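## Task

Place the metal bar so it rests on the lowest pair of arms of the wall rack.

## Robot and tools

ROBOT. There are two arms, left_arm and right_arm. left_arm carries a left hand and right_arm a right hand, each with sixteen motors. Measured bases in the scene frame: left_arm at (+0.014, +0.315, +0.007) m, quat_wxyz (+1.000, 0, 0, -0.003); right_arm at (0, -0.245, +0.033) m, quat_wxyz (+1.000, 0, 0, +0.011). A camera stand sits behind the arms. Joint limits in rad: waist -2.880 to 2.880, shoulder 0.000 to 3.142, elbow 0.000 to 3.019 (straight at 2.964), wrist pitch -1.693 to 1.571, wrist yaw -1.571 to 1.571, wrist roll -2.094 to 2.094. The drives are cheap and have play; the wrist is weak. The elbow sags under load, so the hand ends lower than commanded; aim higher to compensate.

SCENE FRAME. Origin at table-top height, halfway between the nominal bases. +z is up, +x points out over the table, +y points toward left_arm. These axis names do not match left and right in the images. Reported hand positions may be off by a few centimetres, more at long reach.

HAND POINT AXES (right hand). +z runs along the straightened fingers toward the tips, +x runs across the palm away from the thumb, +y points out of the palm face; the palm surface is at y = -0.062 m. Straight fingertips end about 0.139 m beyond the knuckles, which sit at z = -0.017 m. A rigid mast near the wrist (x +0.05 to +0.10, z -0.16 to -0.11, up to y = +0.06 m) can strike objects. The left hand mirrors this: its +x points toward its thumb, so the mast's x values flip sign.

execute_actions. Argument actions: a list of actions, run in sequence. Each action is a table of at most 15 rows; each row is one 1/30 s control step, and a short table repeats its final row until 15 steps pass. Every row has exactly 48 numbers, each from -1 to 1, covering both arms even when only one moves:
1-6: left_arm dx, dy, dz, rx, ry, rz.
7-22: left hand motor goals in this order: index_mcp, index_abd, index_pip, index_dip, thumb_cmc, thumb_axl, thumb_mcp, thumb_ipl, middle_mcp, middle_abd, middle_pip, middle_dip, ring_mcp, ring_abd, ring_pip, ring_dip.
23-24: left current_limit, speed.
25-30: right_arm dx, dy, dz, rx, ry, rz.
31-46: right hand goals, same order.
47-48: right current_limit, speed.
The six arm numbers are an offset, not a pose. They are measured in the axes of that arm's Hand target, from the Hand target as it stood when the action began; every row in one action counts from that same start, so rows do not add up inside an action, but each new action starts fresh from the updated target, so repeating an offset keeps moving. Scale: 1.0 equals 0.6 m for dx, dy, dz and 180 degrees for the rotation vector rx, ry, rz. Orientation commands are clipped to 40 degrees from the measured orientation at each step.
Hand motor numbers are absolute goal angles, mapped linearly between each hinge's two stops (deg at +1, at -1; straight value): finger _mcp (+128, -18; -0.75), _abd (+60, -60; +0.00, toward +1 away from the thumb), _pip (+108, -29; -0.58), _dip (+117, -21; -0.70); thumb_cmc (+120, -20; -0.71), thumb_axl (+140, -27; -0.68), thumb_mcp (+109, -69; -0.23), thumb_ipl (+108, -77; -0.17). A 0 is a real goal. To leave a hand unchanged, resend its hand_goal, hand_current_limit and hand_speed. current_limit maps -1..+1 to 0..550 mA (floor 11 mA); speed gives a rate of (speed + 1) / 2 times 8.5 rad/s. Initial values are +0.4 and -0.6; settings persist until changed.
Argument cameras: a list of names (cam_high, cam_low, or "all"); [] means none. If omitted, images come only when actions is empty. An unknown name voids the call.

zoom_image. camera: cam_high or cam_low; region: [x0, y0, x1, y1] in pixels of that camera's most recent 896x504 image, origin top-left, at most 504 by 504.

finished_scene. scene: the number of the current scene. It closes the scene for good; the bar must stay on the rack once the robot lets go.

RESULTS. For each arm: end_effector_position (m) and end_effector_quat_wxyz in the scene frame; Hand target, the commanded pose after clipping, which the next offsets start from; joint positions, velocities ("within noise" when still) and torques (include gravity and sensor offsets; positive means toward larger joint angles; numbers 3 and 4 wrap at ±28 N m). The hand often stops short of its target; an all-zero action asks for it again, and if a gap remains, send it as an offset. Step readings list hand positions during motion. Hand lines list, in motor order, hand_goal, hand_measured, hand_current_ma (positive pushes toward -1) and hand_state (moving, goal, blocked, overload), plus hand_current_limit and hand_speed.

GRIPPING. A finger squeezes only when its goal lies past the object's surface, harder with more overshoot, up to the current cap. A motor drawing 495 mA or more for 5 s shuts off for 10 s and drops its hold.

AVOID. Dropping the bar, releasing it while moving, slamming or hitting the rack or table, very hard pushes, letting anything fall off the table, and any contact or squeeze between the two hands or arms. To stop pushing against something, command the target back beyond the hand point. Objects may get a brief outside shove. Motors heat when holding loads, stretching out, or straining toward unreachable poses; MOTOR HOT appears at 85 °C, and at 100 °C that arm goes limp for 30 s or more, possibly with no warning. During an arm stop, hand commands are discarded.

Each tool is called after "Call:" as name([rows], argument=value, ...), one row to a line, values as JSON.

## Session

Call:
execute_actions(actions=[])

Scene clock: 0.00 s.
left_arm: end_effector_position=(+0.5169, +0.6475, +0.4040) hand_goal=(-0.754, +0.000, -0.576, -0.696, -0.714, -0.678, -0.226, -0.168, -0.754, +0.000, -0.576, -0.696, -0.754, +0.000, -0.576, -0.696) hand_measured=(-0.754, +0.000, -0.576, -0.696, -0.714, -0.678, -0.226, -0.168, -0.754, +0.000, -0.576, -0.696, -0.754, +0.000, -0.576, -0.696) hand_current_ma=(+0, +0, +0, +0, +0, +0, +0, +0, +0, +0, +0, +0, +0, +0, +0, +0) hand_state=(goal, goal, goal, goal, goal, goal, goal, goal, goal, goal, goal, goal, goal, goal, goal, goal) hand_current_limit=0.40 hand_speed=-0.60 end_effector_quat_wxyz=(+0.170, +0.144, +0.857, +0.464) | right_arm: end_effector_position=(+0.2051, +0.1881, +0.1208) hand_goal=(-0.754, +0.000, -0.576, -0.696, -0.714, -0.678, -0.226, -0.168, -0.754, +0.000, -0.576, -0.696, -0.754, +0.000, -0.576, -0.696) hand_measured=(-0.754, +0.000, -0.576, -0.696, -0.714, -0.678, -0.226, -0.168, -0.754, +0.000, -0.576, -0.696, -0.754, +0.000, -0.576, -0.696) hand_current_ma=(+0, +0, +0, +0, +0, +0, +0, +0, +0, +0, +0, +0, +0, +0, +0, +0) hand_state=(goal, goal, goal, goal, goal, goal, goal, goal, goal, goal, goal, goal, goal, goal, goal, goal) hand_current_limit=0.40 hand_speed=-0.60 end_effector_quat_wxyz=(-0.097, +0.342, +0.925, -0.137)
Joint positions: left_arm=[0.333 1.415 1.279 -0.537 -0.608 -0.611] | right_arm=[1.136 1.668 1.267 -1.458 -0.176 0.27]
Joint velocities: within noise
Joint torques (N m): no reading
Motor temperatures (°C): left_arm=[25 26 26 25 24 24] | right_arm=[22 24 24 24 25 23]
Heat: left arm: hottest shoulder 26 °C; right arm: hottest wrist yaw 25 °C.
Hand target: left_arm +0.5178, +0.6522, +0.4232; +0.181, +0.134, +0.851, +0.475 | right_arm +0.2112, +0.1961, +0.1367; -0.099, +0.347, +0.925, -0.121

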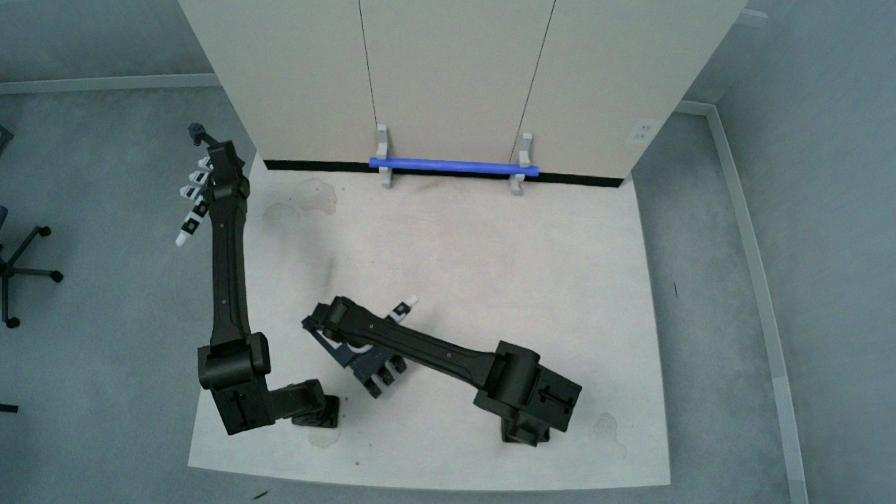

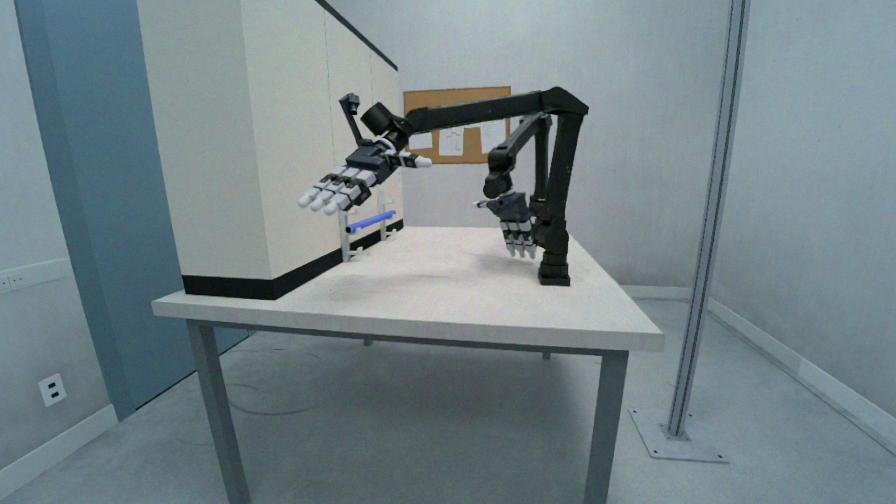

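Call:
zoom_image(camera="cam_low", region=[320, 170, 440, 270])

Call:
zoom_image(camera="cam_high", region=[340, 110, 580, 245])

Scaled by 4.200.

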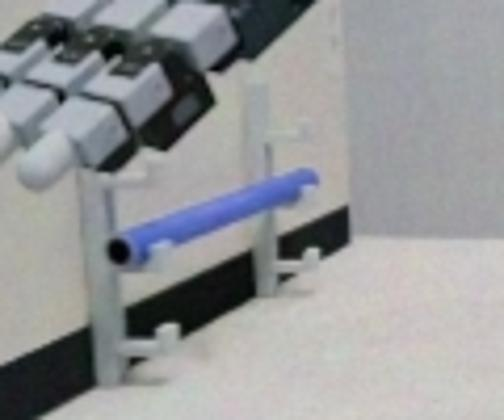

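Scaled by 2.100.

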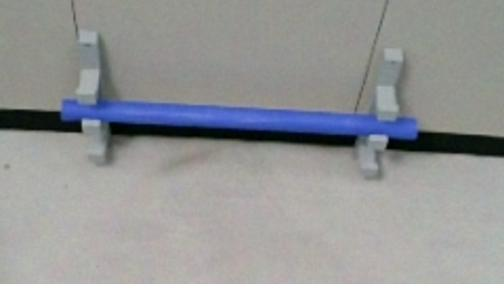

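Call:
execute_actions([
  [[0,0,0,0,0,0,-0.754,0,-0.576,-0.696,-0.714,-0.678,-0.226,-0.168,-0.754,0,-0.576,-0.696,-0.754,0,-0.576,-0.696,0.4,-0.6,-0.03,-0.02,-0.087,-0.07,-0.015,0.009,-0.754,0,-0.576,-0.696,-0.714,-0.678,-0.226,-0.168,-0.754,0,-0.576,-0.696,-0.754,0,-0.576,-0.696,0.2,-0.6],[0,0,0,0,0,0,-0.754,0,-0.576,-0.696,-0.714,-0.678,-0.226,-0.168,-0.754,0,-0.576,-0.696,-0.754,0,-0.576,-0.696,0.4,-0.6,-0.06,-0.0418,-0.1742,-0.1513,-0.0308,0.0188,-0.754,0,-0.576,-0.696,-0.714,-0.678,-0.226,-0.168,-0.754,0,-0.576,-0.696,-0.754,0,-0.576,-0.696,0.2,-0.6]],
  [[0,0,0,0,0,0,-0.754,0,-0.576,-0.696,-0.714,-0.678,-0.226,-0.168,-0.754,0,-0.576,-0.696,-0.754,0,-0.576,-0.696,0.4,-0.6,-0.1886,0.0261,-0.0123,-0.1663,-0.0237,0.051,-0.98,0,-0.2,-0.696,0.0,-0.678,-0.226,-0.168,-0.98,0,-0.2,-0.696,-0.98,0,-0.2,-0.696,0.2,-0.4]],
  [[0,0,0,0,0,0,-0.754,0,-0.576,-0.696,-0.714,-0.678,-0.226,-0.168,-0.754,0,-0.576,-0.696,-0.754,0,-0.576,-0.696,0.4,-0.6,-0.1857,0.0144,0.0338,-0.1543,-0.0772,0.0561,-0.98,0,0.5,-0.696,0.571,-0.678,-0.226,-0.168,-0.98,0,0.5,-0.696,-0.98,0,0.5,-0.696,0.2,-0.4]],
  [[0,0,0,0,0,0,-0.754,0,-0.576,-0.696,-0.714,-0.678,-0.226,-0.168,-0.754,0,-0.576,-0.696,-0.754,0,-0.576,-0.696,0.4,-0.6,-0.1522,-0.0278,0.109,-0.0827,-0.0971,0.0251,-0.98,0,0.97,-0.696,0.571,-0.678,-0.226,-0.168,-0.98,0,0.97,-0.696,-0.98,0,0.97,-0.696,0.2,-0.4]],
], cameras=["all"])

Scene clock: 7.77 s.
left_arm: end_effector_position=(+0.5169, +0.6475, +0.4040) hand_goal=(-0.754, +0.000, -0.576, -0.696, -0.714, -0.678, -0.226, -0.168, -0.754, +0.000, -0.576, -0.696, -0.754, +0.000, -0.576, -0.696) hand_measured=(-0.760, +0.000, -0.576, -0.696, -0.720, -0.678, -0.226, -0.168, -0.758, +0.000, -0.576, -0.696, -0.758, +0.000, -0.576, -0.696) hand_current_ma=(-18, +0, -2, +0, -17, +2, +1, +1, -17, +0, -2, +0, -16, +0, -2, +0) hand_state=(goal, goal, goal, goal, goal, goal, goal, goal, goal, goal, goal, goal, goal, goal, goal, goal) hand_current_limit=0.40 hand_speed=-0.60 end_effector_quat_wxyz=(+0.170, +0.144, +0.857, +0.464) | right_arm: end_effector_position=(+0.4879, -0.0607, +0.1810) hand_goal=(-0.980, +0.000, +0.970, -0.696, +0.570, -0.678, -0.226, -0.168, -0.980, +0.000, +0.970, -0.696, -0.980, +0.000, +0.970, -0.696) hand_measured=(-0.986, +0.000, +0.966, -0.696, +0.570, -0.678, -0.224, -0.168, -0.986, +0.000, +0.966, -0.696, -0.986, +0.000, +0.966, -0.696) hand_current_ma=(-12, +0, -8, +0, -1, +1, +6, +0, -10, +0, -8, +0, -11, +0, -7, +0) hand_state=(goal, goal, goal, goal, goal, goal, goal, goal, goal, goal, goal, goal, goal, goal, goal, goal) hand_current_limit=0.20 hand_speed=-0.40 end_effector_quat_wxyz=(+0.458, +0.545, +0.548, +0.440)
Joint positions: left_arm=[0.333 1.415 1.279 -0.537 -0.608 -0.611] | right_arm=[0.584 1.822 0.55 1.034 0.61 0.115]
Joint torques (N m): left_arm=[-1.26 -14.15 11.26 1.8 -0.49 0.09] | right_arm=[0.32 -11.52 5.91 3.23 0.01 -0.09]
Heat: left arm: hottest elbow 28 °C; right arm: hottest shoulder 25 °C.
Hand target: left_arm +0.5178, +0.6522, +0.4232; +0.181, +0.134, +0.851, +0.475 | right_arm +0.5004, -0.0499, +0.1999; +0.468, +0.529, +0.529, +0.469
Off the commanded pose: left_arm 0.020 m, 2 deg | right_arm 0.025 m, 4 deg.
Step readings (end_effector_position of left_arm | right_arm):
0: (+0.5169, +0.6475, +0.4040) | (+0.2051, +0.1881, +0.1208)
1: (+0.5169, +0.6475, +0.4040) | (+0.2053, +0.1880, +0.1208)
2: (+0.5169, +0.6475, +0.4040) | (+0.2074, +0.1881, +0.1227)
4: (+0.5169, +0.6475, +0.4040) | (+0.2227, +0.1844, +0.1341)
8: (+0.5169, +0.6475, +0.4040) | (+0.2413, +0.1675, +0.1938)
15: (+0.5169, +0.6475, +0.4040) | (+0.2528, +0.1656, +0.2608)
16: (+0.5169, +0.6475, +0.4040) | (+0.2537, +0.1654, +0.2575)
17: (+0.5169, +0.6475, +0.4040) | (+0.2585, +0.1647, +0.2543)
19: (+0.5169, +0.6475, +0.4040) | (+0.2739, +0.1522, +0.2421)
23: (+0.5169, +0.6475, +0.4040) | (+0.3100, +0.0970, +0.2222)
30: (+0.5169, +0.6475, +0.4040) | (+0.3381, +0.0889, +0.2396)
31: (+0.5169, +0.6475, +0.4040) | (+0.3390, +0.0908, +0.2411)
32: (+0.5169, +0.6475, +0.4040) | (+0.3431, +0.0892, +0.2454)
34: (+0.5169, +0.6475, +0.4040) | (+0.3574, +0.0720, +0.2483)
38: (+0.5169, +0.6475, +0.4040) | (+0.3897, +0.0175, +0.2373)
45: (+0.5169, +0.6475, +0.4040) | (+0.4150, +0.0105, +0.2260)
46: (+0.5169, +0.6475, +0.4040) | (+0.4161, +0.0129, +0.2267)
47: (+0.5169, +0.6475, +0.4040) | (+0.4187, +0.0113, +0.2286)
49: (+0.5169, +0.6475, +0.4040) | (+0.4320, -0.0022, +0.2266)
53: (+0.5169, +0.6475, +0.4040) | (+0.4634, -0.0510, +0.1889)
60: (+0.5169, +0.6475, +0.4040) | (+0.4793, -0.0723, +0.1541)

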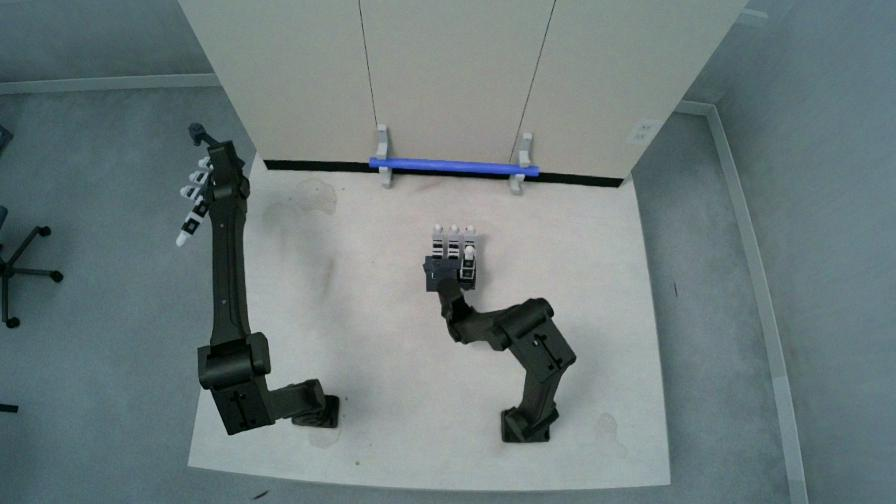

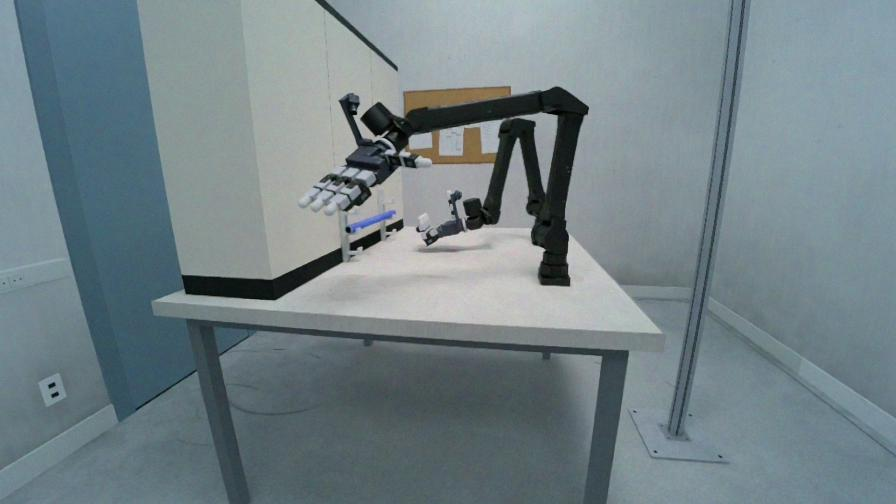

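Call:
zoom_image(camera="cam_high", region=[410, 210, 500, 300])

Call:
zoom_image(camera="cam_low", region=[400, 180, 500, 260])

Scaled by 5.600.

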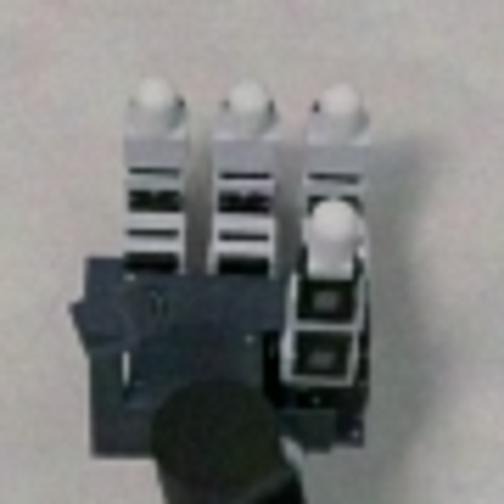

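Scaled by 5.040.

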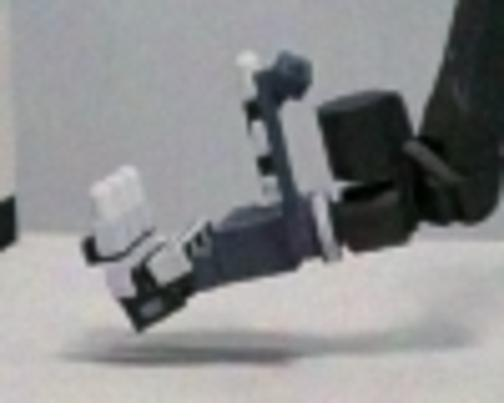

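Call:
execute_actions([
  [[0,0,0,0,0,0,-0.754,0,-0.576,-0.696,-0.714,-0.678,-0.226,-0.168,-0.754,0,-0.576,-0.696,-0.754,0,-0.576,-0.696,0.4,-0.6,0.002,-0.018,0.095,-0.011,0.003,0.003,-0.98,0,0.97,-0.696,0.571,-0.678,-0.226,-0.168,-0.98,0,0.97,-0.696,-0.98,0,0.97,-0.696,0.2,-0.4],[0,0,0,0,0,0,-0.754,0,-0.576,-0.696,-0.714,-0.678,-0.226,-0.168,-0.754,0,-0.576,-0.696,-0.754,0,-0.576,-0.696,0.4,-0.6,0.0033,-0.0355,0.189,-0.022,0.0055,0.007,-0.98,0,0.97,-0.696,0.571,-0.678,-0.226,-0.168,-0.98,0,0.97,-0.696,-0.98,0,0.97,-0.696,0.2,-0.4]],
], cameras=["all"])

Call:
zoom_image(camera="cam_high", region=[340, 110, 580, 245])

Call:
zoom_image(camera="cam_low", region=[330, 190, 450, 260])

Scene clock: 10.83 s.
left_arm: end_effector_position=(+0.5169, +0.6475, +0.4040) hand_goal=(-0.754, +0.000, -0.576, -0.696, -0.714, -0.678, -0.226, -0.168, -0.754, +0.000, -0.576, -0.696, -0.754, +0.000, -0.576, -0.696) hand_measured=(-0.760, +0.000, -0.576, -0.696, -0.720, -0.678, -0.226, -0.168, -0.758, +0.000, -0.576, -0.696, -0.758, +0.000, -0.576, -0.696) hand_current_ma=(-18, +0, -2, +0, -17, +2, +1, +1, -17, +0, -2, +0, -16, +0, -2, +0) hand_state=(goal, goal, goal, goal, goal, goal, goal, goal, goal, goal, goal, goal, goal, goal, goal, goal) hand_current_limit=0.40 hand_speed=-0.60 end_effector_quat_wxyz=(+0.170, +0.144, +0.857, +0.464) | right_arm: end_effector_position=(+0.6015, -0.0593, +0.1512) hand_goal=(-0.980, +0.000, +0.970, -0.696, +0.570, -0.678, -0.226, -0.168, -0.980, +0.000, +0.970, -0.696, -0.980, +0.000, +0.970, -0.696) hand_measured=(-0.984, +0.000, +0.968, -0.696, +0.570, -0.678, -0.224, -0.168, -0.984, +0.000, +0.968, -0.696, -0.986, +0.000, +0.968, -0.696) hand_current_ma=(-5, +0, -4, +0, +0, +1, +2, +0, -9, +0, -4, +0, -12, +0, -4, +0) hand_state=(goal, goal, goal, goal, goal, goal, goal, goal, goal, goal, goal, goal, goal, goal, goal, goal) hand_current_limit=0.20 hand_speed=-0.40 end_effector_quat_wxyz=(+0.473, +0.525, +0.523, +0.475)
Joint positions: left_arm=[0.333 1.415 1.279 -0.537 -0.608 -0.611] | right_arm=[0.439 2.105 0.859 1.134 0.46 0.054]
Joint torques (N m): left_arm=[-1.32 -13.98 11.32 1.83 -0.47 0.08] | right_arm=[0.67 -16.26 6.67 2.65 -0.12 -0.05]
Heat: left arm: hottest elbow 29 °C; right arm: hottest shoulder 25 °C.
Hand target: left_arm +0.5178, +0.6522, +0.4232; +0.181, +0.134, +0.851, +0.475 | right_arm +0.6104, -0.0478, +0.1651; +0.477, +0.515, +0.511, +0.497
Off the commanded pose: left_arm 0.020 m, 2 deg | right_arm 0.020 m, 3 deg.
Step readings (end_effector_position of left_arm | right_arm):
0: (+0.5169, +0.6475, +0.4040) | (+0.4879, -0.0605, +0.1810)
1: (+0.5169, +0.6475, +0.4040) | (+0.4883, -0.0610, +0.1806)
2: (+0.5169, +0.6475, +0.4040) | (+0.4899, -0.0591, +0.1803)
4: (+0.5169, +0.6475, +0.4040) | (+0.5050, -0.0480, +0.1749)
8: (+0.5169, +0.6475, +0.4040) | (+0.5613, -0.0451, +0.1517)
15: (+0.5169, +0.6475, +0.4040) | (+0.5986, -0.0610, +0.1507)

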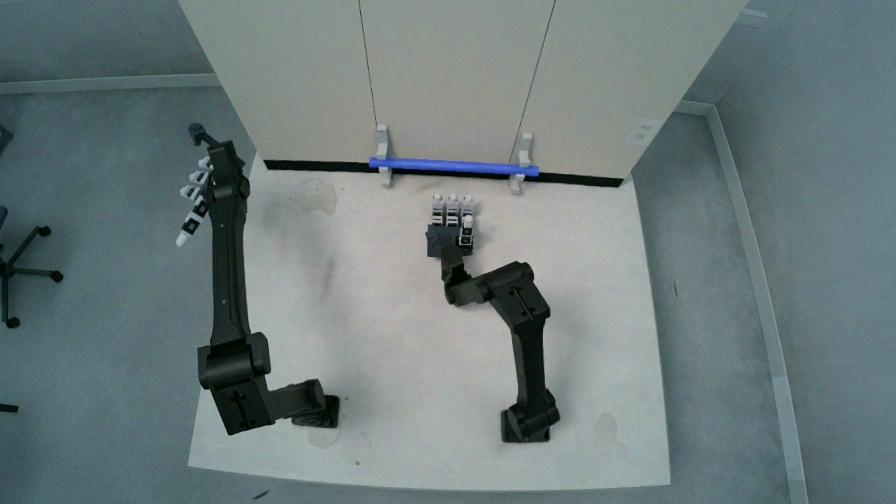

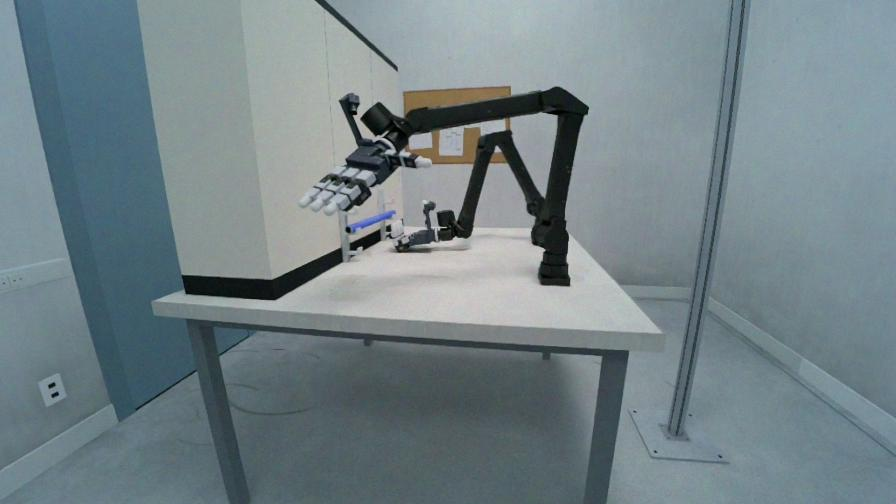

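Scaled by 2.100.

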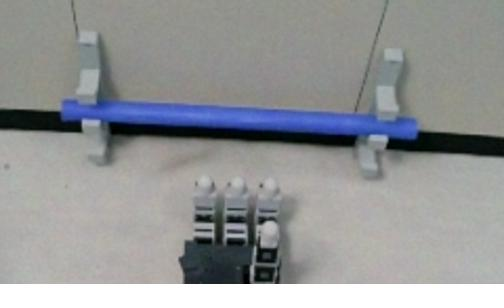

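Scaled by 4.200.

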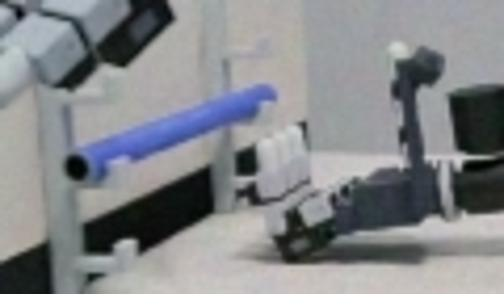

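Call:
zoom_image(camera="cam_low", region=[380, 210, 440, 258])

Scaled by 8.400.

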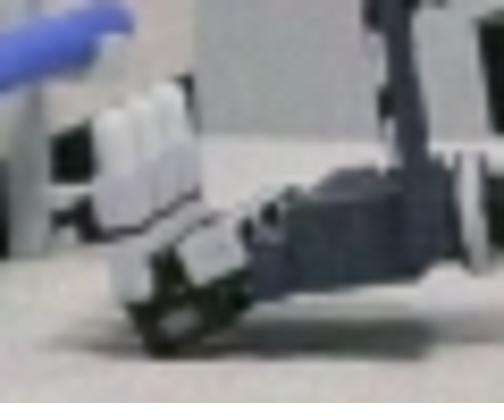

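Call:
execute_actions([
  [[0,0,0,0,0,0,-0.754,0,-0.576,-0.696,-0.714,-0.678,-0.226,-0.168,-0.754,0,-0.576,-0.696,-0.754,0,-0.576,-0.696,0.4,-0.6,0,0.075,-0.004,0.07,0,0,-0.98,0,0.8,-0.696,0.571,-0.678,0.28,0.48,-0.98,0,0.8,-0.696,-0.98,0,0.8,-0.696,0.2,-0.5],[0,0,0,0,0,0,-0.754,0,-0.576,-0.696,-0.714,-0.678,-0.226,-0.168,-0.754,0,-0.576,-0.696,-0.754,0,-0.576,-0.696,0.4,-0.6,0,0.15,-0.008,0.1444,0,0,-0.98,0,0.8,-0.696,0.571,-0.678,0.28,0.48,-0.98,0,0.8,-0.696,-0.98,0,0.8,-0.696,0.2,-0.5]],
  [[0,0,0,0,0,0,-0.754,0,-0.576,-0.696,-0.714,-0.678,-0.226,-0.168,-0.754,0,-0.576,-0.696,-0.754,0,-0.576,-0.696,0.4,-0.6,0,0.055,0.0647,0.1444,0,0,-0.98,0,0.588,-0.696,0.571,-0.678,0.28,0.48,-0.98,0,0.588,-0.696,-0.98,0,0.588,-0.696,0.2,-0.5]],
], cameras=["all"])

Call:
zoom_image(camera="cam_high", region=[340, 110, 580, 245])

Call:
zoom_image(camera="cam_low", region=[340, 160, 460, 260])

Scene clock: 19.53 s.
left_arm: end_effector_position=(+0.5169, +0.6475, +0.4040) hand_goal=(-0.754, +0.000, -0.576, -0.696, -0.714, -0.678, -0.226, -0.168, -0.754, +0.000, -0.576, -0.696, -0.754, +0.000, -0.576, -0.696) hand_measured=(-0.760, +0.000, -0.576, -0.696, -0.720, -0.678, -0.226, -0.168, -0.758, +0.000, -0.576, -0.696, -0.758, +0.000, -0.576, -0.696) hand_current_ma=(-18, +0, -2, +0, -17, +2, +1, +1, -17, +0, -2, +0, -16, +0, -2, +0) hand_state=(goal, goal, goal, goal, goal, goal, goal, goal, goal, goal, goal, goal, goal, goal, goal, goal) hand_current_limit=0.40 hand_speed=-0.60 end_effector_quat_wxyz=(+0.170, +0.144, +0.857, +0.464) | right_arm: end_effector_position=(+0.6408, -0.0589, +0.2264) hand_goal=(-0.980, +0.000, +0.588, -0.696, +0.570, -0.678, +0.280, +0.480, -0.980, +0.000, +0.588, -0.696, -0.980, +0.000, +0.588, -0.696) hand_measured=(-0.988, +0.000, +0.588, -0.696, +0.570, -0.678, +0.282, +0.478, -0.986, +0.000, +0.588, -0.696, -0.986, +0.000, +0.588, -0.696) hand_current_ma=(-15, +0, +0, +0, +0, +1, +5, -2, -13, +0, +0, +0, -12, +0, +0, +0) hand_state=(goal, goal, goal, goal, goal, goal, goal, goal, goal, goal, goal, goal, goal, goal, goal, goal) hand_current_limit=0.20 hand_speed=-0.50 end_effector_quat_wxyz=(+0.196, +0.671, +0.687, +0.199)
Joint positions: left_arm=[0.333 1.415 1.279 -0.537 -0.608 -0.611] | right_arm=[0.386 1.667 1.284 -0.658 0.205 0.329]
Joint torques (N m): left_arm=[-1.32 -13.98 11.26 1.78 -0.45 0.08] | right_arm=[0.15 -16.56 12.77 0.62 0.07 0.16]
Motor temperatures (°C): left_arm=[25 27 31 25 24 24] | right_arm=[22 25 26 24 25 23]
Heat: left arm: hottest elbow 31 °C; right arm: hottest elbow 26 °C.
Hand target: left_arm +0.5178, +0.6522, +0.4232; +0.181, +0.134, +0.851, +0.475 | right_arm +0.6602, -0.0495, +0.2653; +0.203, +0.672, +0.677, +0.223
Off the commanded pose: left_arm 0.020 m, 2 deg | right_arm 0.044 m, 3 deg.
Step readings (end_effector_position of left_arm | right_arm):
0: (+0.5169, +0.6475, +0.4040) | (+0.6015, -0.0593, +0.1512)
1: (+0.5169, +0.6475, +0.4040) | (+0.6016, -0.0593, +0.1518)
2: (+0.5169, +0.6475, +0.4040) | (+0.6025, -0.0587, +0.1519)
4: (+0.5169, +0.6475, +0.4040) | (+0.6074, -0.0547, +0.1576)
8: (+0.5169, +0.6475, +0.4040) | (+0.6010, -0.0522, +0.2107)
15: (+0.5169, +0.6475, +0.4040) | (+0.5927, -0.0565, +0.2629)
16: (+0.5169, +0.6475, +0.4040) | (+0.5937, -0.0556, +0.2575)
17: (+0.5169, +0.6475, +0.4040) | (+0.5957, -0.0539, +0.2472)
19: (+0.5169, +0.6475, +0.4040) | (+0.6008, -0.0482, +0.2271)
23: (+0.5169, +0.6475, +0.4040) | (+0.6128, -0.0462, +0.2152)
30: (+0.5169, +0.6475, +0.4040) | (+0.6380, -0.0565, +0.2459)

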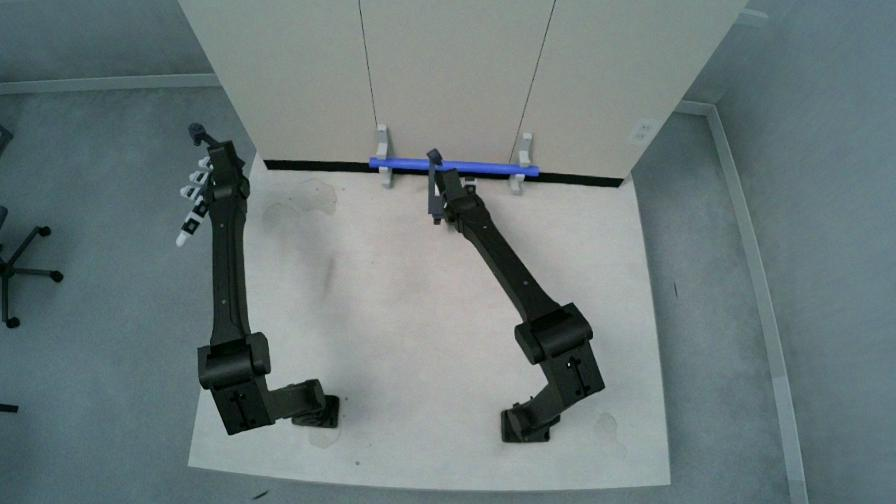

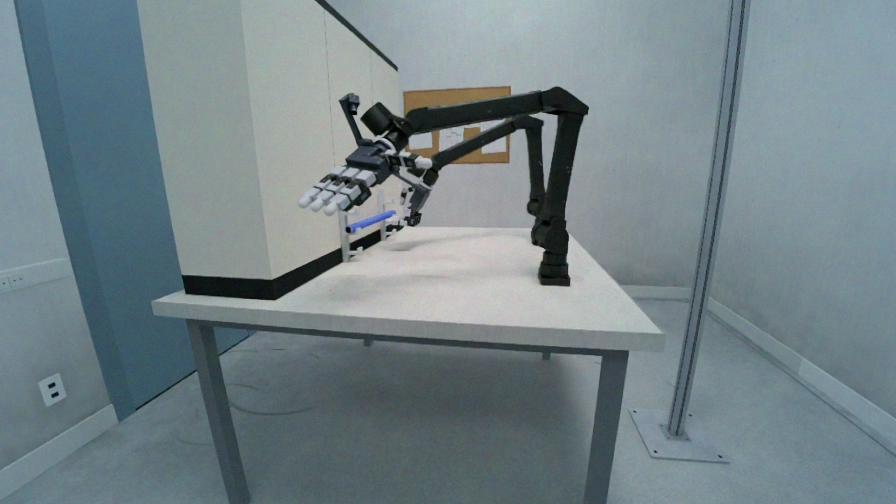

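Scaled by 2.100.

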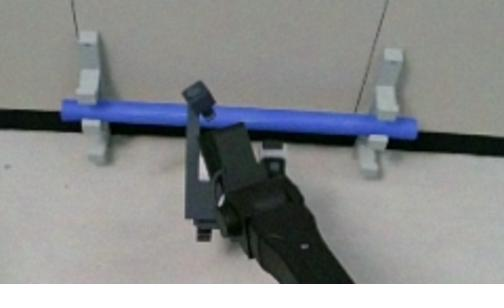

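Scaled by 4.200.

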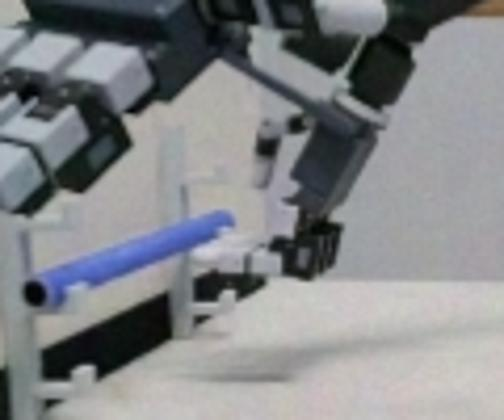

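Call:
execute_actions(actions=[], cameras=["all"])

Call:
zoom_image(camera="cam_low", region=[330, 160, 460, 260])

Call:
zoom_image(camera="cam_high", region=[340, 110, 580, 245])

Scene clock: 20.40 s.
left_arm: end_effector_position=(+0.5169, +0.6475, +0.4040) hand_goal=(-0.754, +0.000, -0.576, -0.696, -0.714, -0.678, -0.226, -0.168, -0.754, +0.000, -0.576, -0.696, -0.754, +0.000, -0.576, -0.696) hand_measured=(-0.760, +0.000, -0.576, -0.696, -0.720, -0.678, -0.226, -0.168, -0.758, +0.000, -0.576, -0.696, -0.758, +0.000, -0.576, -0.696) hand_current_ma=(-18, +0, -2, +0, -17, +2, +1, +1, -17, +0, -2, +0, -16, +0, -2, +0) hand_state=(goal, goal, goal, goal, goal, goal, goal, goal, goal, goal, goal, goal, goal, goal, goal, goal) hand_current_limit=0.40 hand_speed=-0.60 end_effector_quat_wxyz=(+0.170, +0.144, +0.857, +0.464) | right_arm: end_effector_position=(+0.6408, -0.0589, +0.2264) hand_goal=(-0.980, +0.000, +0.588, -0.696, +0.570, -0.678, +0.280, +0.480, -0.980, +0.000, +0.588, -0.696, -0.980, +0.000, +0.588, -0.696) hand_measured=(-0.988, +0.000, +0.588, -0.696, +0.570, -0.678, +0.282, +0.478, -0.986, +0.000, +0.588, -0.696, -0.986, +0.000, +0.588, -0.696) hand_current_ma=(-15, +0, +0, +0, +0, +1, +5, -2, -13, +0, +0, +0, -12, +0, +0, +0) hand_state=(goal, goal, goal, goal, goal, goal, goal, goal, goal, goal, goal, goal, goal, goal, goal, goal) hand_current_limit=0.20 hand_speed=-0.50 end_effector_quat_wxyz=(+0.196, +0.671, +0.687, +0.199)
Joint positions: left_arm=[0.333 1.415 1.279 -0.537 -0.608 -0.611] | right_arm=[0.386 1.667 1.284 -0.658 0.205 0.329]
Joint velocities: within noise
Joint torques (N m): left_arm=[-1.2 -13.98 11.25 1.77 -0.47 0.1] | right_arm=[-0.03 -16.5 12.86 0.62 0.07 0.14]
Motor temperatures (°C): left_arm=[25 27 31 25 24 24] | right_arm=[22 25 26 24 25 23]
Heat: left arm: hottest elbow 31 °C; right arm: hottest elbow 26 °C.
Hand target: left_arm +0.5178, +0.6522, +0.4232; +0.181, +0.134, +0.851, +0.475 | right_arm +0.6602, -0.0495, +0.2653; +0.203, +0.672, +0.677, +0.223
Off the commanded pose: left_arm 0.020 m, 2 deg | right_arm 0.044 m, 3 deg.

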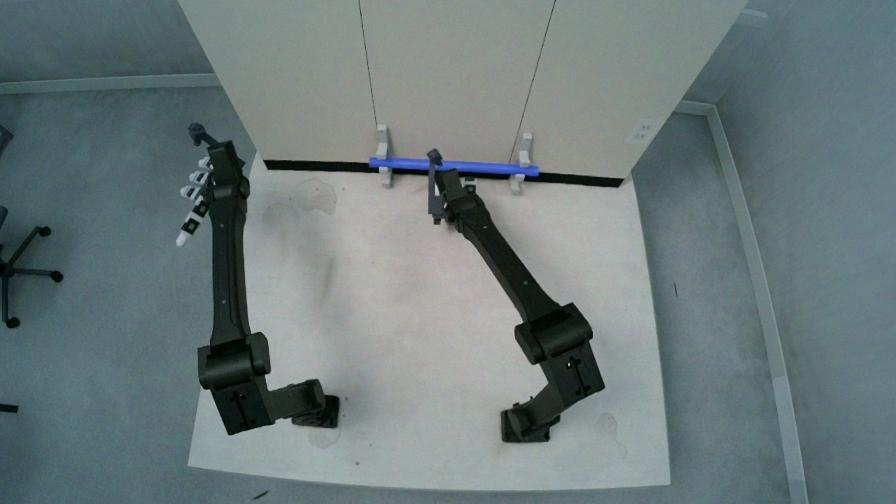

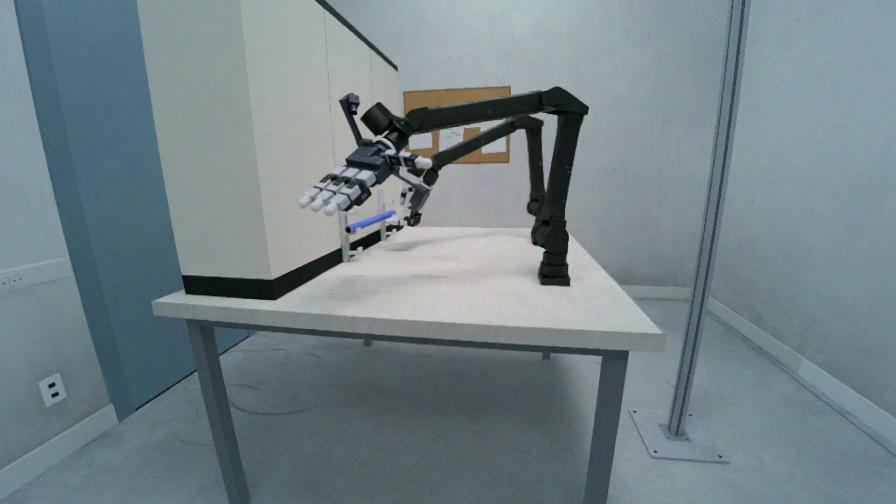

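Scaled by 3.877.

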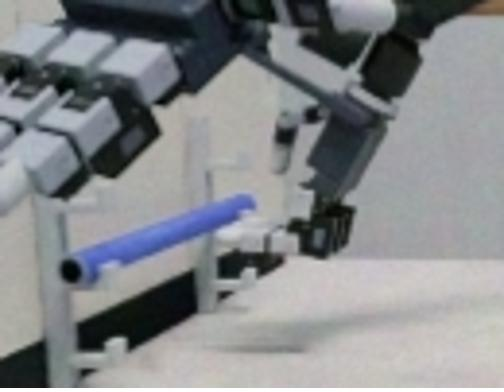

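Scaled by 2.100.

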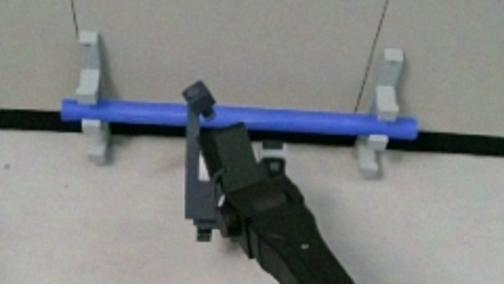

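Call:
execute_actions([
  [[0,0,0,0,0,0,-0.754,0,-0.576,-0.696,-0.714,-0.678,-0.226,-0.168,-0.754,0,-0.576,-0.696,-0.754,0,-0.576,-0.696,0.4,-0.6,0,-0.02,0.029,0,0,0,-0.98,0,0.588,-0.696,0.571,-0.678,0.28,0.48,-0.98,0,0.588,-0.696,-0.98,0,0.588,-0.696,0.2,-0.5],[0,0,0,0,0,0,-0.754,0,-0.576,-0.696,-0.714,-0.678,-0.226,-0.168,-0.754,0,-0.576,-0.696,-0.754,0,-0.576,-0.696,0.4,-0.6,0,-0.04,0.057,0,0,0,-0.98,0,0.588,-0.696,0.571,-0.678,0.28,0.48,-0.98,0,0.588,-0.696,-0.98,0,0.588,-0.696,0.2,-0.5]],
], cameras=["all"])

Call:
zoom_image(camera="cam_low", region=[330, 160, 460, 260])

Scene clock: 21.60 s.
left_arm: end_effector_position=(+0.5169, +0.6475, +0.4040) hand_goal=(-0.754, +0.000, -0.576, -0.696, -0.714, -0.678, -0.226, -0.168, -0.754, +0.000, -0.576, -0.696, -0.754, +0.000, -0.576, -0.696) hand_measured=(-0.760, +0.000, -0.576, -0.696, -0.720, -0.678, -0.226, -0.168, -0.758, +0.000, -0.576, -0.696, -0.758, +0.000, -0.576, -0.696) hand_current_ma=(-18, +0, -2, +0, -17, +2, +1, +1, -17, +0, -2, +0, -16, +0, -2, +0) hand_state=(goal, goal, goal, goal, goal, goal, goal, goal, goal, goal, goal, goal, goal, goal, goal, goal) hand_current_limit=0.40 hand_speed=-0.60 end_effector_quat_wxyz=(+0.170, +0.144, +0.857, +0.464) | right_arm: end_effector_position=(+0.6490, -0.0556, +0.1985) hand_goal=(-0.980, +0.000, +0.588, -0.696, +0.570, -0.678, +0.280, +0.480, -0.980, +0.000, +0.588, -0.696, -0.980, +0.000, +0.588, -0.696) hand_measured=(-0.988, +0.000, +0.588, -0.696, +0.570, -0.678, +0.282, +0.478, -0.986, +0.000, +0.588, -0.696, -0.986, +0.000, +0.588, -0.696) hand_current_ma=(-15, +0, +0, +0, +0, +1, +5, -2, -13, +0, +0, +0, -12, +0, +0, +0) hand_state=(goal, goal, goal, goal, goal, goal, goal, goal, goal, goal, goal, goal, goal, goal, goal, goal) hand_current_limit=0.20 hand_speed=-0.50 end_effector_quat_wxyz=(+0.192, +0.674, +0.687, +0.193)
Joint positions: left_arm=[0.333 1.415 1.279 -0.537 -0.608 -0.611] | right_arm=[0.386 1.72 1.284 -0.619 0.203 0.335]
Joint torques (N m): left_arm=[-1.26 -14.04 11.21 1.76 -0.45 0.09] | right_arm=[0.32 -17.44 9.51 2.19 0.07 0.16]
Heat: left arm: hottest elbow 31 °C; right arm: hottest elbow 26 °C.
Hand target: left_arm +0.5178, +0.6522, +0.4232; +0.181, +0.134, +0.851, +0.475 | right_arm +0.6602, -0.0484, +0.2235; +0.203, +0.672, +0.677, +0.223
Off the commanded pose: left_arm 0.020 m, 2 deg | right_arm 0.028 m, 4 deg.
Step readings (end_effector_position of left_arm | right_arm):
0: (+0.5169, +0.6475, +0.4040) | (+0.6408, -0.0589, +0.2264)
1: (+0.5169, +0.6475, +0.4040) | (+0.6408, -0.0589, +0.2264)
2: (+0.5169, +0.6475, +0.4040) | (+0.6408, -0.0589, +0.2264)
4: (+0.5169, +0.6475, +0.4040) | (+0.6418, -0.0586, +0.2243)
8: (+0.5169, +0.6475, +0.4040) | (+0.6461, -0.0568, +0.2132)
15: (+0.5169, +0.6475, +0.4040) | (+0.6480, -0.0560, +0.1972)

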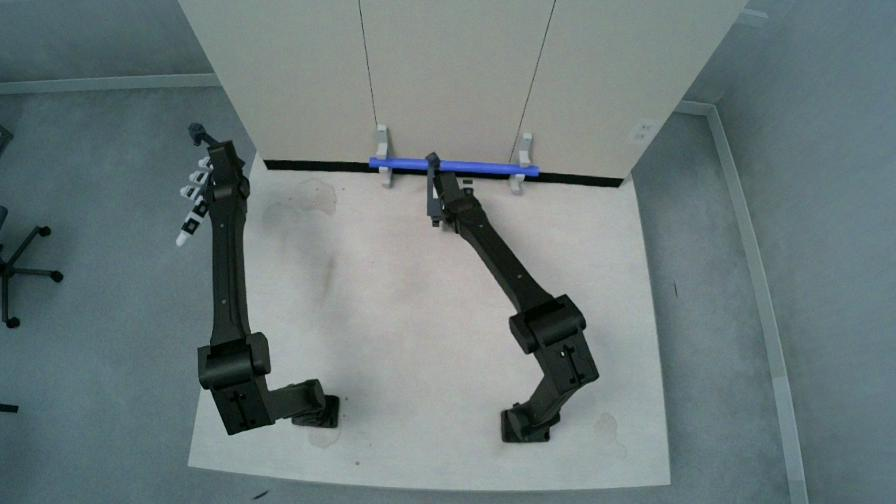

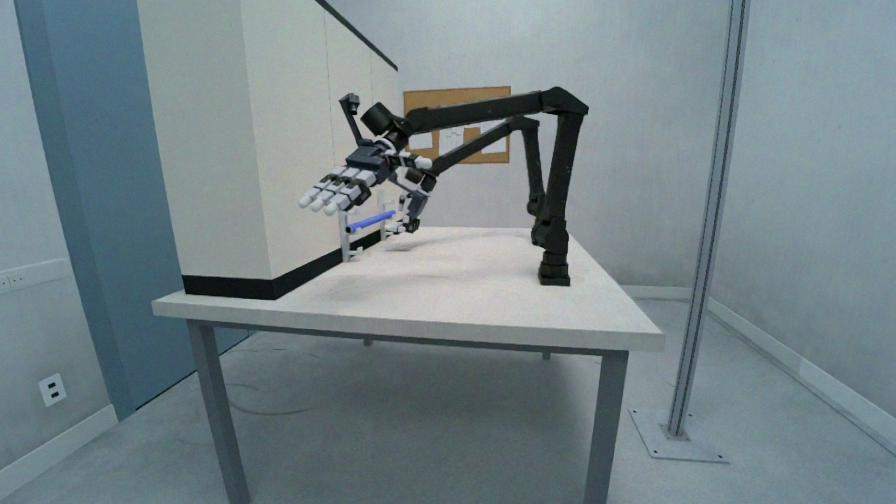

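Scaled by 3.877.

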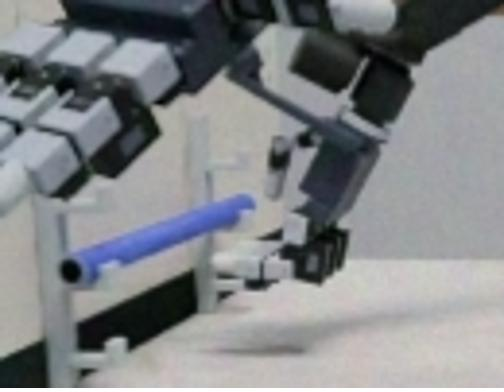

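Call:
execute_actions([
  [[0,0,0,0,0,0,-0.754,0,-0.576,-0.696,-0.714,-0.678,-0.226,-0.168,-0.754,0,-0.576,-0.696,-0.754,0,-0.576,-0.696,0.4,-0.6,0,0.0,0.024,0,0,0,-0.98,0,0.588,-0.696,0.571,-0.678,0.28,0.48,-0.98,0,0.588,-0.696,-0.98,0,0.588,-0.696,0.2,-0.5],[0,0,0,0,0,0,-0.754,0,-0.576,-0.696,-0.714,-0.678,-0.226,-0.168,-0.754,0,-0.576,-0.696,-0.754,0,-0.576,-0.696,0.4,-0.6,0,0.035,0.049,0,0,0,-0.98,0,0.588,-0.696,0.571,-0.678,0.28,0.48,-0.98,0,0.588,-0.696,-0.98,0,0.588,-0.696,0.2,-0.5],[0,0,0,0,0,0,-0.754,0,-0.576,-0.696,-0.714,-0.678,-0.226,-0.168,-0.754,0,-0.576,-0.696,-0.754,0,-0.576,-0.696,0.4,-0.6,0,0.07,0.074,0,0,0,-0.98,0,0.588,-0.696,0.571,-0.678,0.28,0.48,-0.98,0,0.588,-0.696,-0.98,0,0.588,-0.696,0.2,-0.5]],
], cameras=["all"])

Call:
zoom_image(camera="cam_low", region=[330, 160, 460, 260])

Call:
zoom_image(camera="cam_high", region=[340, 110, 580, 245])

Scene clock: 23.03 s.
left_arm: end_effector_position=(+0.5169, +0.6475, +0.4040) hand_goal=(-0.754, +0.000, -0.576, -0.696, -0.714, -0.678, -0.226, -0.168, -0.754, +0.000, -0.576, -0.696, -0.754, +0.000, -0.576, -0.696) hand_measured=(-0.760, +0.000, -0.576, -0.696, -0.720, -0.678, -0.226, -0.168, -0.758, +0.000, -0.576, -0.696, -0.758, +0.000, -0.576, -0.696) hand_current_ma=(-18, +0, -2, +0, -17, +2, +1, +1, -17, +0, -2, +0, -16, +0, -2, +0) hand_state=(goal, goal, goal, goal, goal, goal, goal, goal, goal, goal, goal, goal, goal, goal, goal, goal) hand_current_limit=0.40 hand_speed=-0.60 end_effector_quat_wxyz=(+0.170, +0.144, +0.857, +0.464) | right_arm: end_effector_position=(+0.6939, -0.0581, +0.1655) hand_goal=(-0.980, +0.000, +0.588, -0.696, +0.570, -0.678, +0.280, +0.480, -0.980, +0.000, +0.588, -0.696, -0.980, +0.000, +0.588, -0.696) hand_measured=(-0.988, +0.000, +0.588, -0.696, +0.570, -0.678, +0.282, +0.478, -0.986, +0.000, +0.588, -0.696, -0.986, +0.000, +0.588, -0.696) hand_current_ma=(-15, +0, +0, +0, +0, +1, +5, -2, -12, +0, +0, +0, -12, +0, +0, +0) hand_state=(goal, goal, goal, goal, goal, goal, goal, goal, goal, goal, goal, goal, goal, goal, goal, goal) hand_current_limit=0.20 hand_speed=-0.50 end_effector_quat_wxyz=(+0.184, +0.682, +0.684, +0.185)
Joint positions: left_arm=[0.333 1.415 1.279 -0.537 -0.608 -0.611] | right_arm=[0.352 1.858 1.399 -0.615 0.183 0.326]
Joint torques (N m): left_arm=[-1.38 -14.1 11.28 1.81 -0.49 0.06] | right_arm=[0.03 -19.9 12.64 1.33 0.05 -0.03]
Heat: left arm: hottest elbow 32 °C; right arm: hottest elbow 26 °C.
Hand target: left_arm +0.5178, +0.6522, +0.4232; +0.181, +0.134, +0.851, +0.475 | right_arm +0.7200, -0.0472, +0.2113; +0.203, +0.672, +0.677, +0.223
Off the commanded pose: left_arm 0.020 m, 2 deg | right_arm 0.054 m, 5 deg.
Step readings (end_effector_position of left_arm | right_arm):
0: (+0.5169, +0.6475, +0.4040) | (+0.6490, -0.0556, +0.1985)
1: (+0.5169, +0.6475, +0.4040) | (+0.6490, -0.0556, +0.1985)
2: (+0.5169, +0.6475, +0.4040) | (+0.6492, -0.0555, +0.1988)
4: (+0.5169, +0.6475, +0.4040) | (+0.6512, -0.0538, +0.1953)
8: (+0.5169, +0.6475, +0.4040) | (+0.6707, -0.0466, +0.1816)
15: (+0.5169, +0.6475, +0.4040) | (+0.6869, -0.0528, +0.1576)

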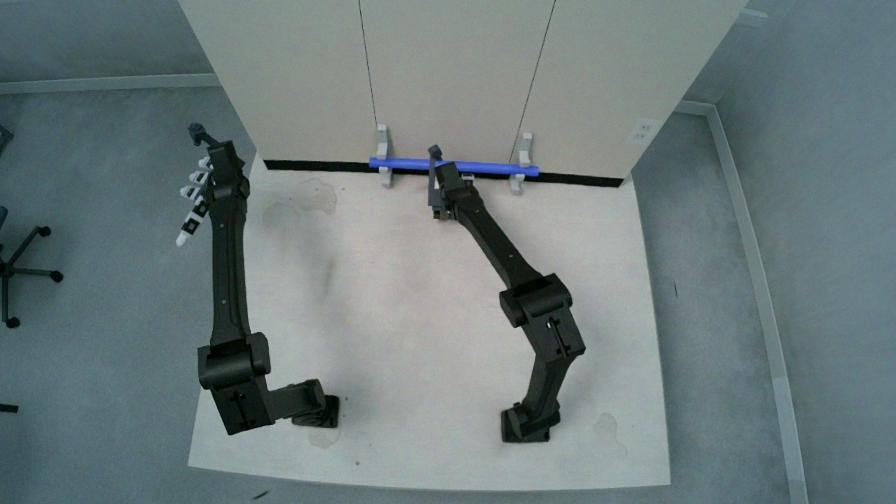

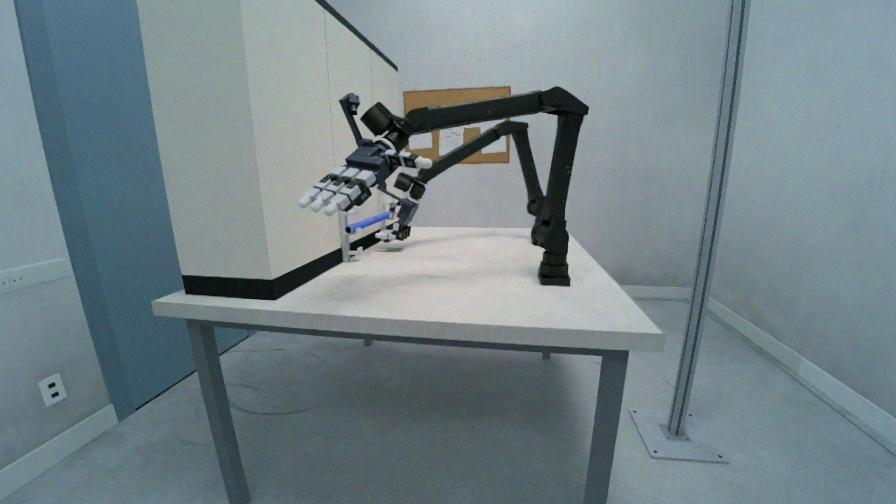

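Scaled by 3.877.

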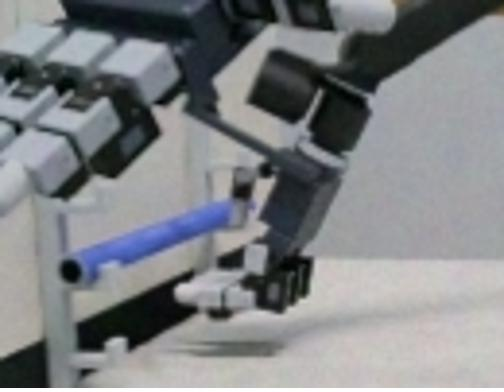

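Scaled by 2.100.

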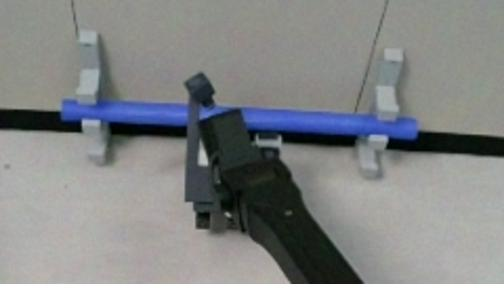

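Call:
execute_actions([
  [[0,0,0,0,0,0,-0.754,0,-0.576,-0.696,-0.714,-0.678,-0.226,-0.168,-0.754,0,-0.576,-0.696,-0.754,0,-0.576,-0.696,0.4,-0.6,0,0.035,-0.015,-0.005,0,0,-0.98,0,0.588,-0.696,0.571,-0.678,0.28,0.48,-0.98,0,0.588,-0.696,-0.98,0,0.588,-0.696,0.2,-0.5],[0,0,0,0,0,0,-0.754,0,-0.576,-0.696,-0.714,-0.678,-0.226,-0.168,-0.754,0,-0.576,-0.696,-0.754,0,-0.576,-0.696,0.4,-0.6,0,0.067,0.006,-0.011,0,0,-0.98,0,0.588,-0.696,0.571,-0.678,0.28,0.48,-0.98,0,0.588,-0.696,-0.98,0,0.588,-0.696,0.2,-0.5]],
], cameras=["all"])

Call:
zoom_image(camera="cam_low", region=[330, 160, 460, 260])

Call:
zoom_image(camera="cam_high", region=[340, 110, 580, 245])

Scene clock: 24.67 s.
left_arm: end_effector_position=(+0.5169, +0.6475, +0.4040) hand_goal=(-0.754, +0.000, -0.576, -0.696, -0.714, -0.678, -0.226, -0.168, -0.754, +0.000, -0.576, -0.696, -0.754, +0.000, -0.576, -0.696) hand_measured=(-0.760, +0.000, -0.576, -0.696, -0.720, -0.678, -0.226, -0.168, -0.758, +0.000, -0.576, -0.696, -0.758, +0.000, -0.576, -0.696) hand_current_ma=(-18, +0, -2, +0, -17, +2, +1, +1, -17, +0, -2, +0, -16, +0, -2, +0) hand_state=(goal, goal, goal, goal, goal, goal, goal, goal, goal, goal, goal, goal, goal, goal, goal, goal) hand_current_limit=0.40 hand_speed=-0.60 end_effector_quat_wxyz=(+0.170, +0.144, +0.857, +0.464) | right_arm: end_effector_position=(+0.7327, -0.0545, +0.1900) hand_goal=(-0.980, +0.000, +0.588, -0.696, +0.570, -0.678, +0.280, +0.480, -0.980, +0.000, +0.588, -0.696, -0.980, +0.000, +0.588, -0.696) hand_measured=(-0.986, +0.000, +0.588, -0.696, +0.570, -0.678, +0.282, +0.478, -0.988, +0.000, +0.586, -0.696, -0.988, +0.000, +0.582, -0.698) hand_current_ma=(-13, +0, +0, +0, +0, +1, +5, -2, -17, +0, -4, +0, -17, +0, -10, -2) hand_state=(goal, goal, goal, goal, goal, goal, goal, goal, goal, goal, goal, goal, goal, goal, goal, goal) hand_current_limit=0.20 hand_speed=-0.50 end_effector_quat_wxyz=(+0.198, +0.677, +0.678, +0.206)
Joint positions: left_arm=[0.333 1.415 1.279 -0.537 -0.608 -0.611] | right_arm=[0.335 1.91 1.519 -0.625 0.182 0.304]
Joint torques (N m): left_arm=[-1.67 -14.1 11.25 1.81 -0.47 0.07] | right_arm=[-0.09 -20.31 13.44 0.65 0.03 -0.06]
Heat: left arm: hottest elbow 32 °C; right arm: hottest elbow 27 °C.
Hand target: left_arm +0.5178, +0.6522, +0.4232; +0.181, +0.134, +0.851, +0.475 | right_arm +0.7550, -0.0471, +0.2314; +0.214, +0.668, +0.673, +0.234
Off the commanded pose: left_arm 0.020 m, 2 deg | right_arm 0.048 m, 4 deg.
Step readings (end_effector_position of left_arm | right_arm):
0: (+0.5169, +0.6475, +0.4040) | (+0.6939, -0.0581, +0.1655)
1: (+0.5169, +0.6475, +0.4040) | (+0.6939, -0.0581, +0.1655)
2: (+0.5169, +0.6475, +0.4040) | (+0.6944, -0.0578, +0.1663)
4: (+0.5169, +0.6475, +0.4040) | (+0.6990, -0.0557, +0.1709)
8: (+0.5169, +0.6475, +0.4040) | (+0.7179, -0.0488, +0.1886)
15: (+0.5169, +0.6475, +0.4040) | (+0.7298, -0.0456, +0.1995)

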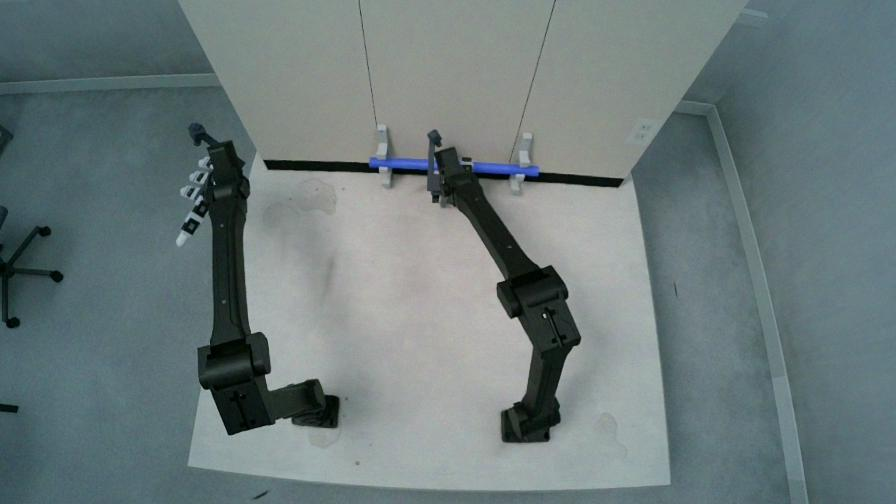

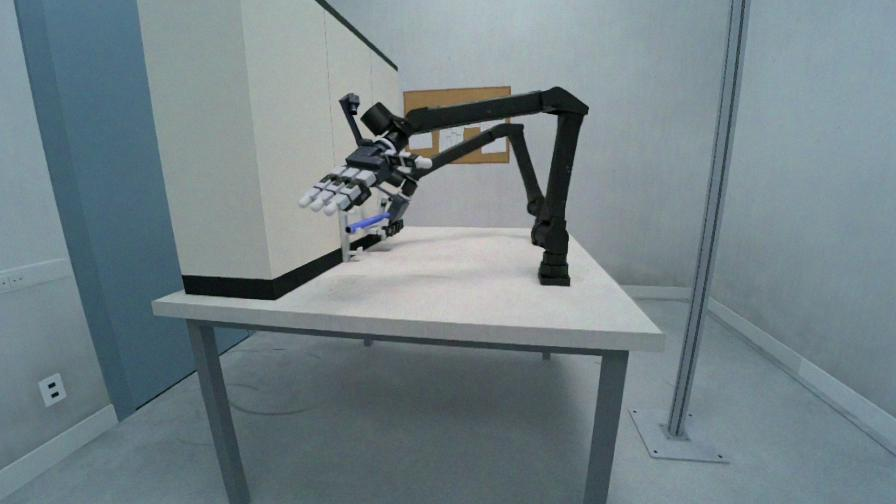

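Scaled by 3.877.

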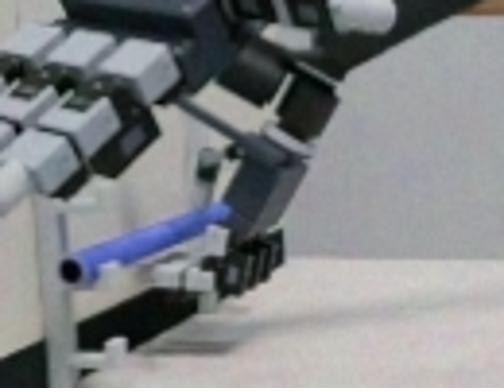

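Scaled by 2.100.

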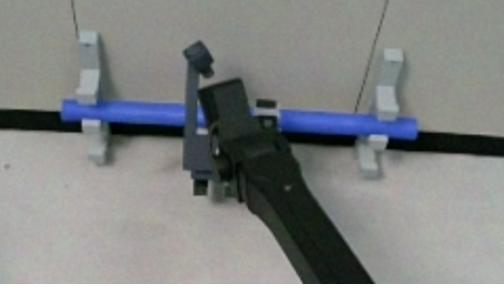

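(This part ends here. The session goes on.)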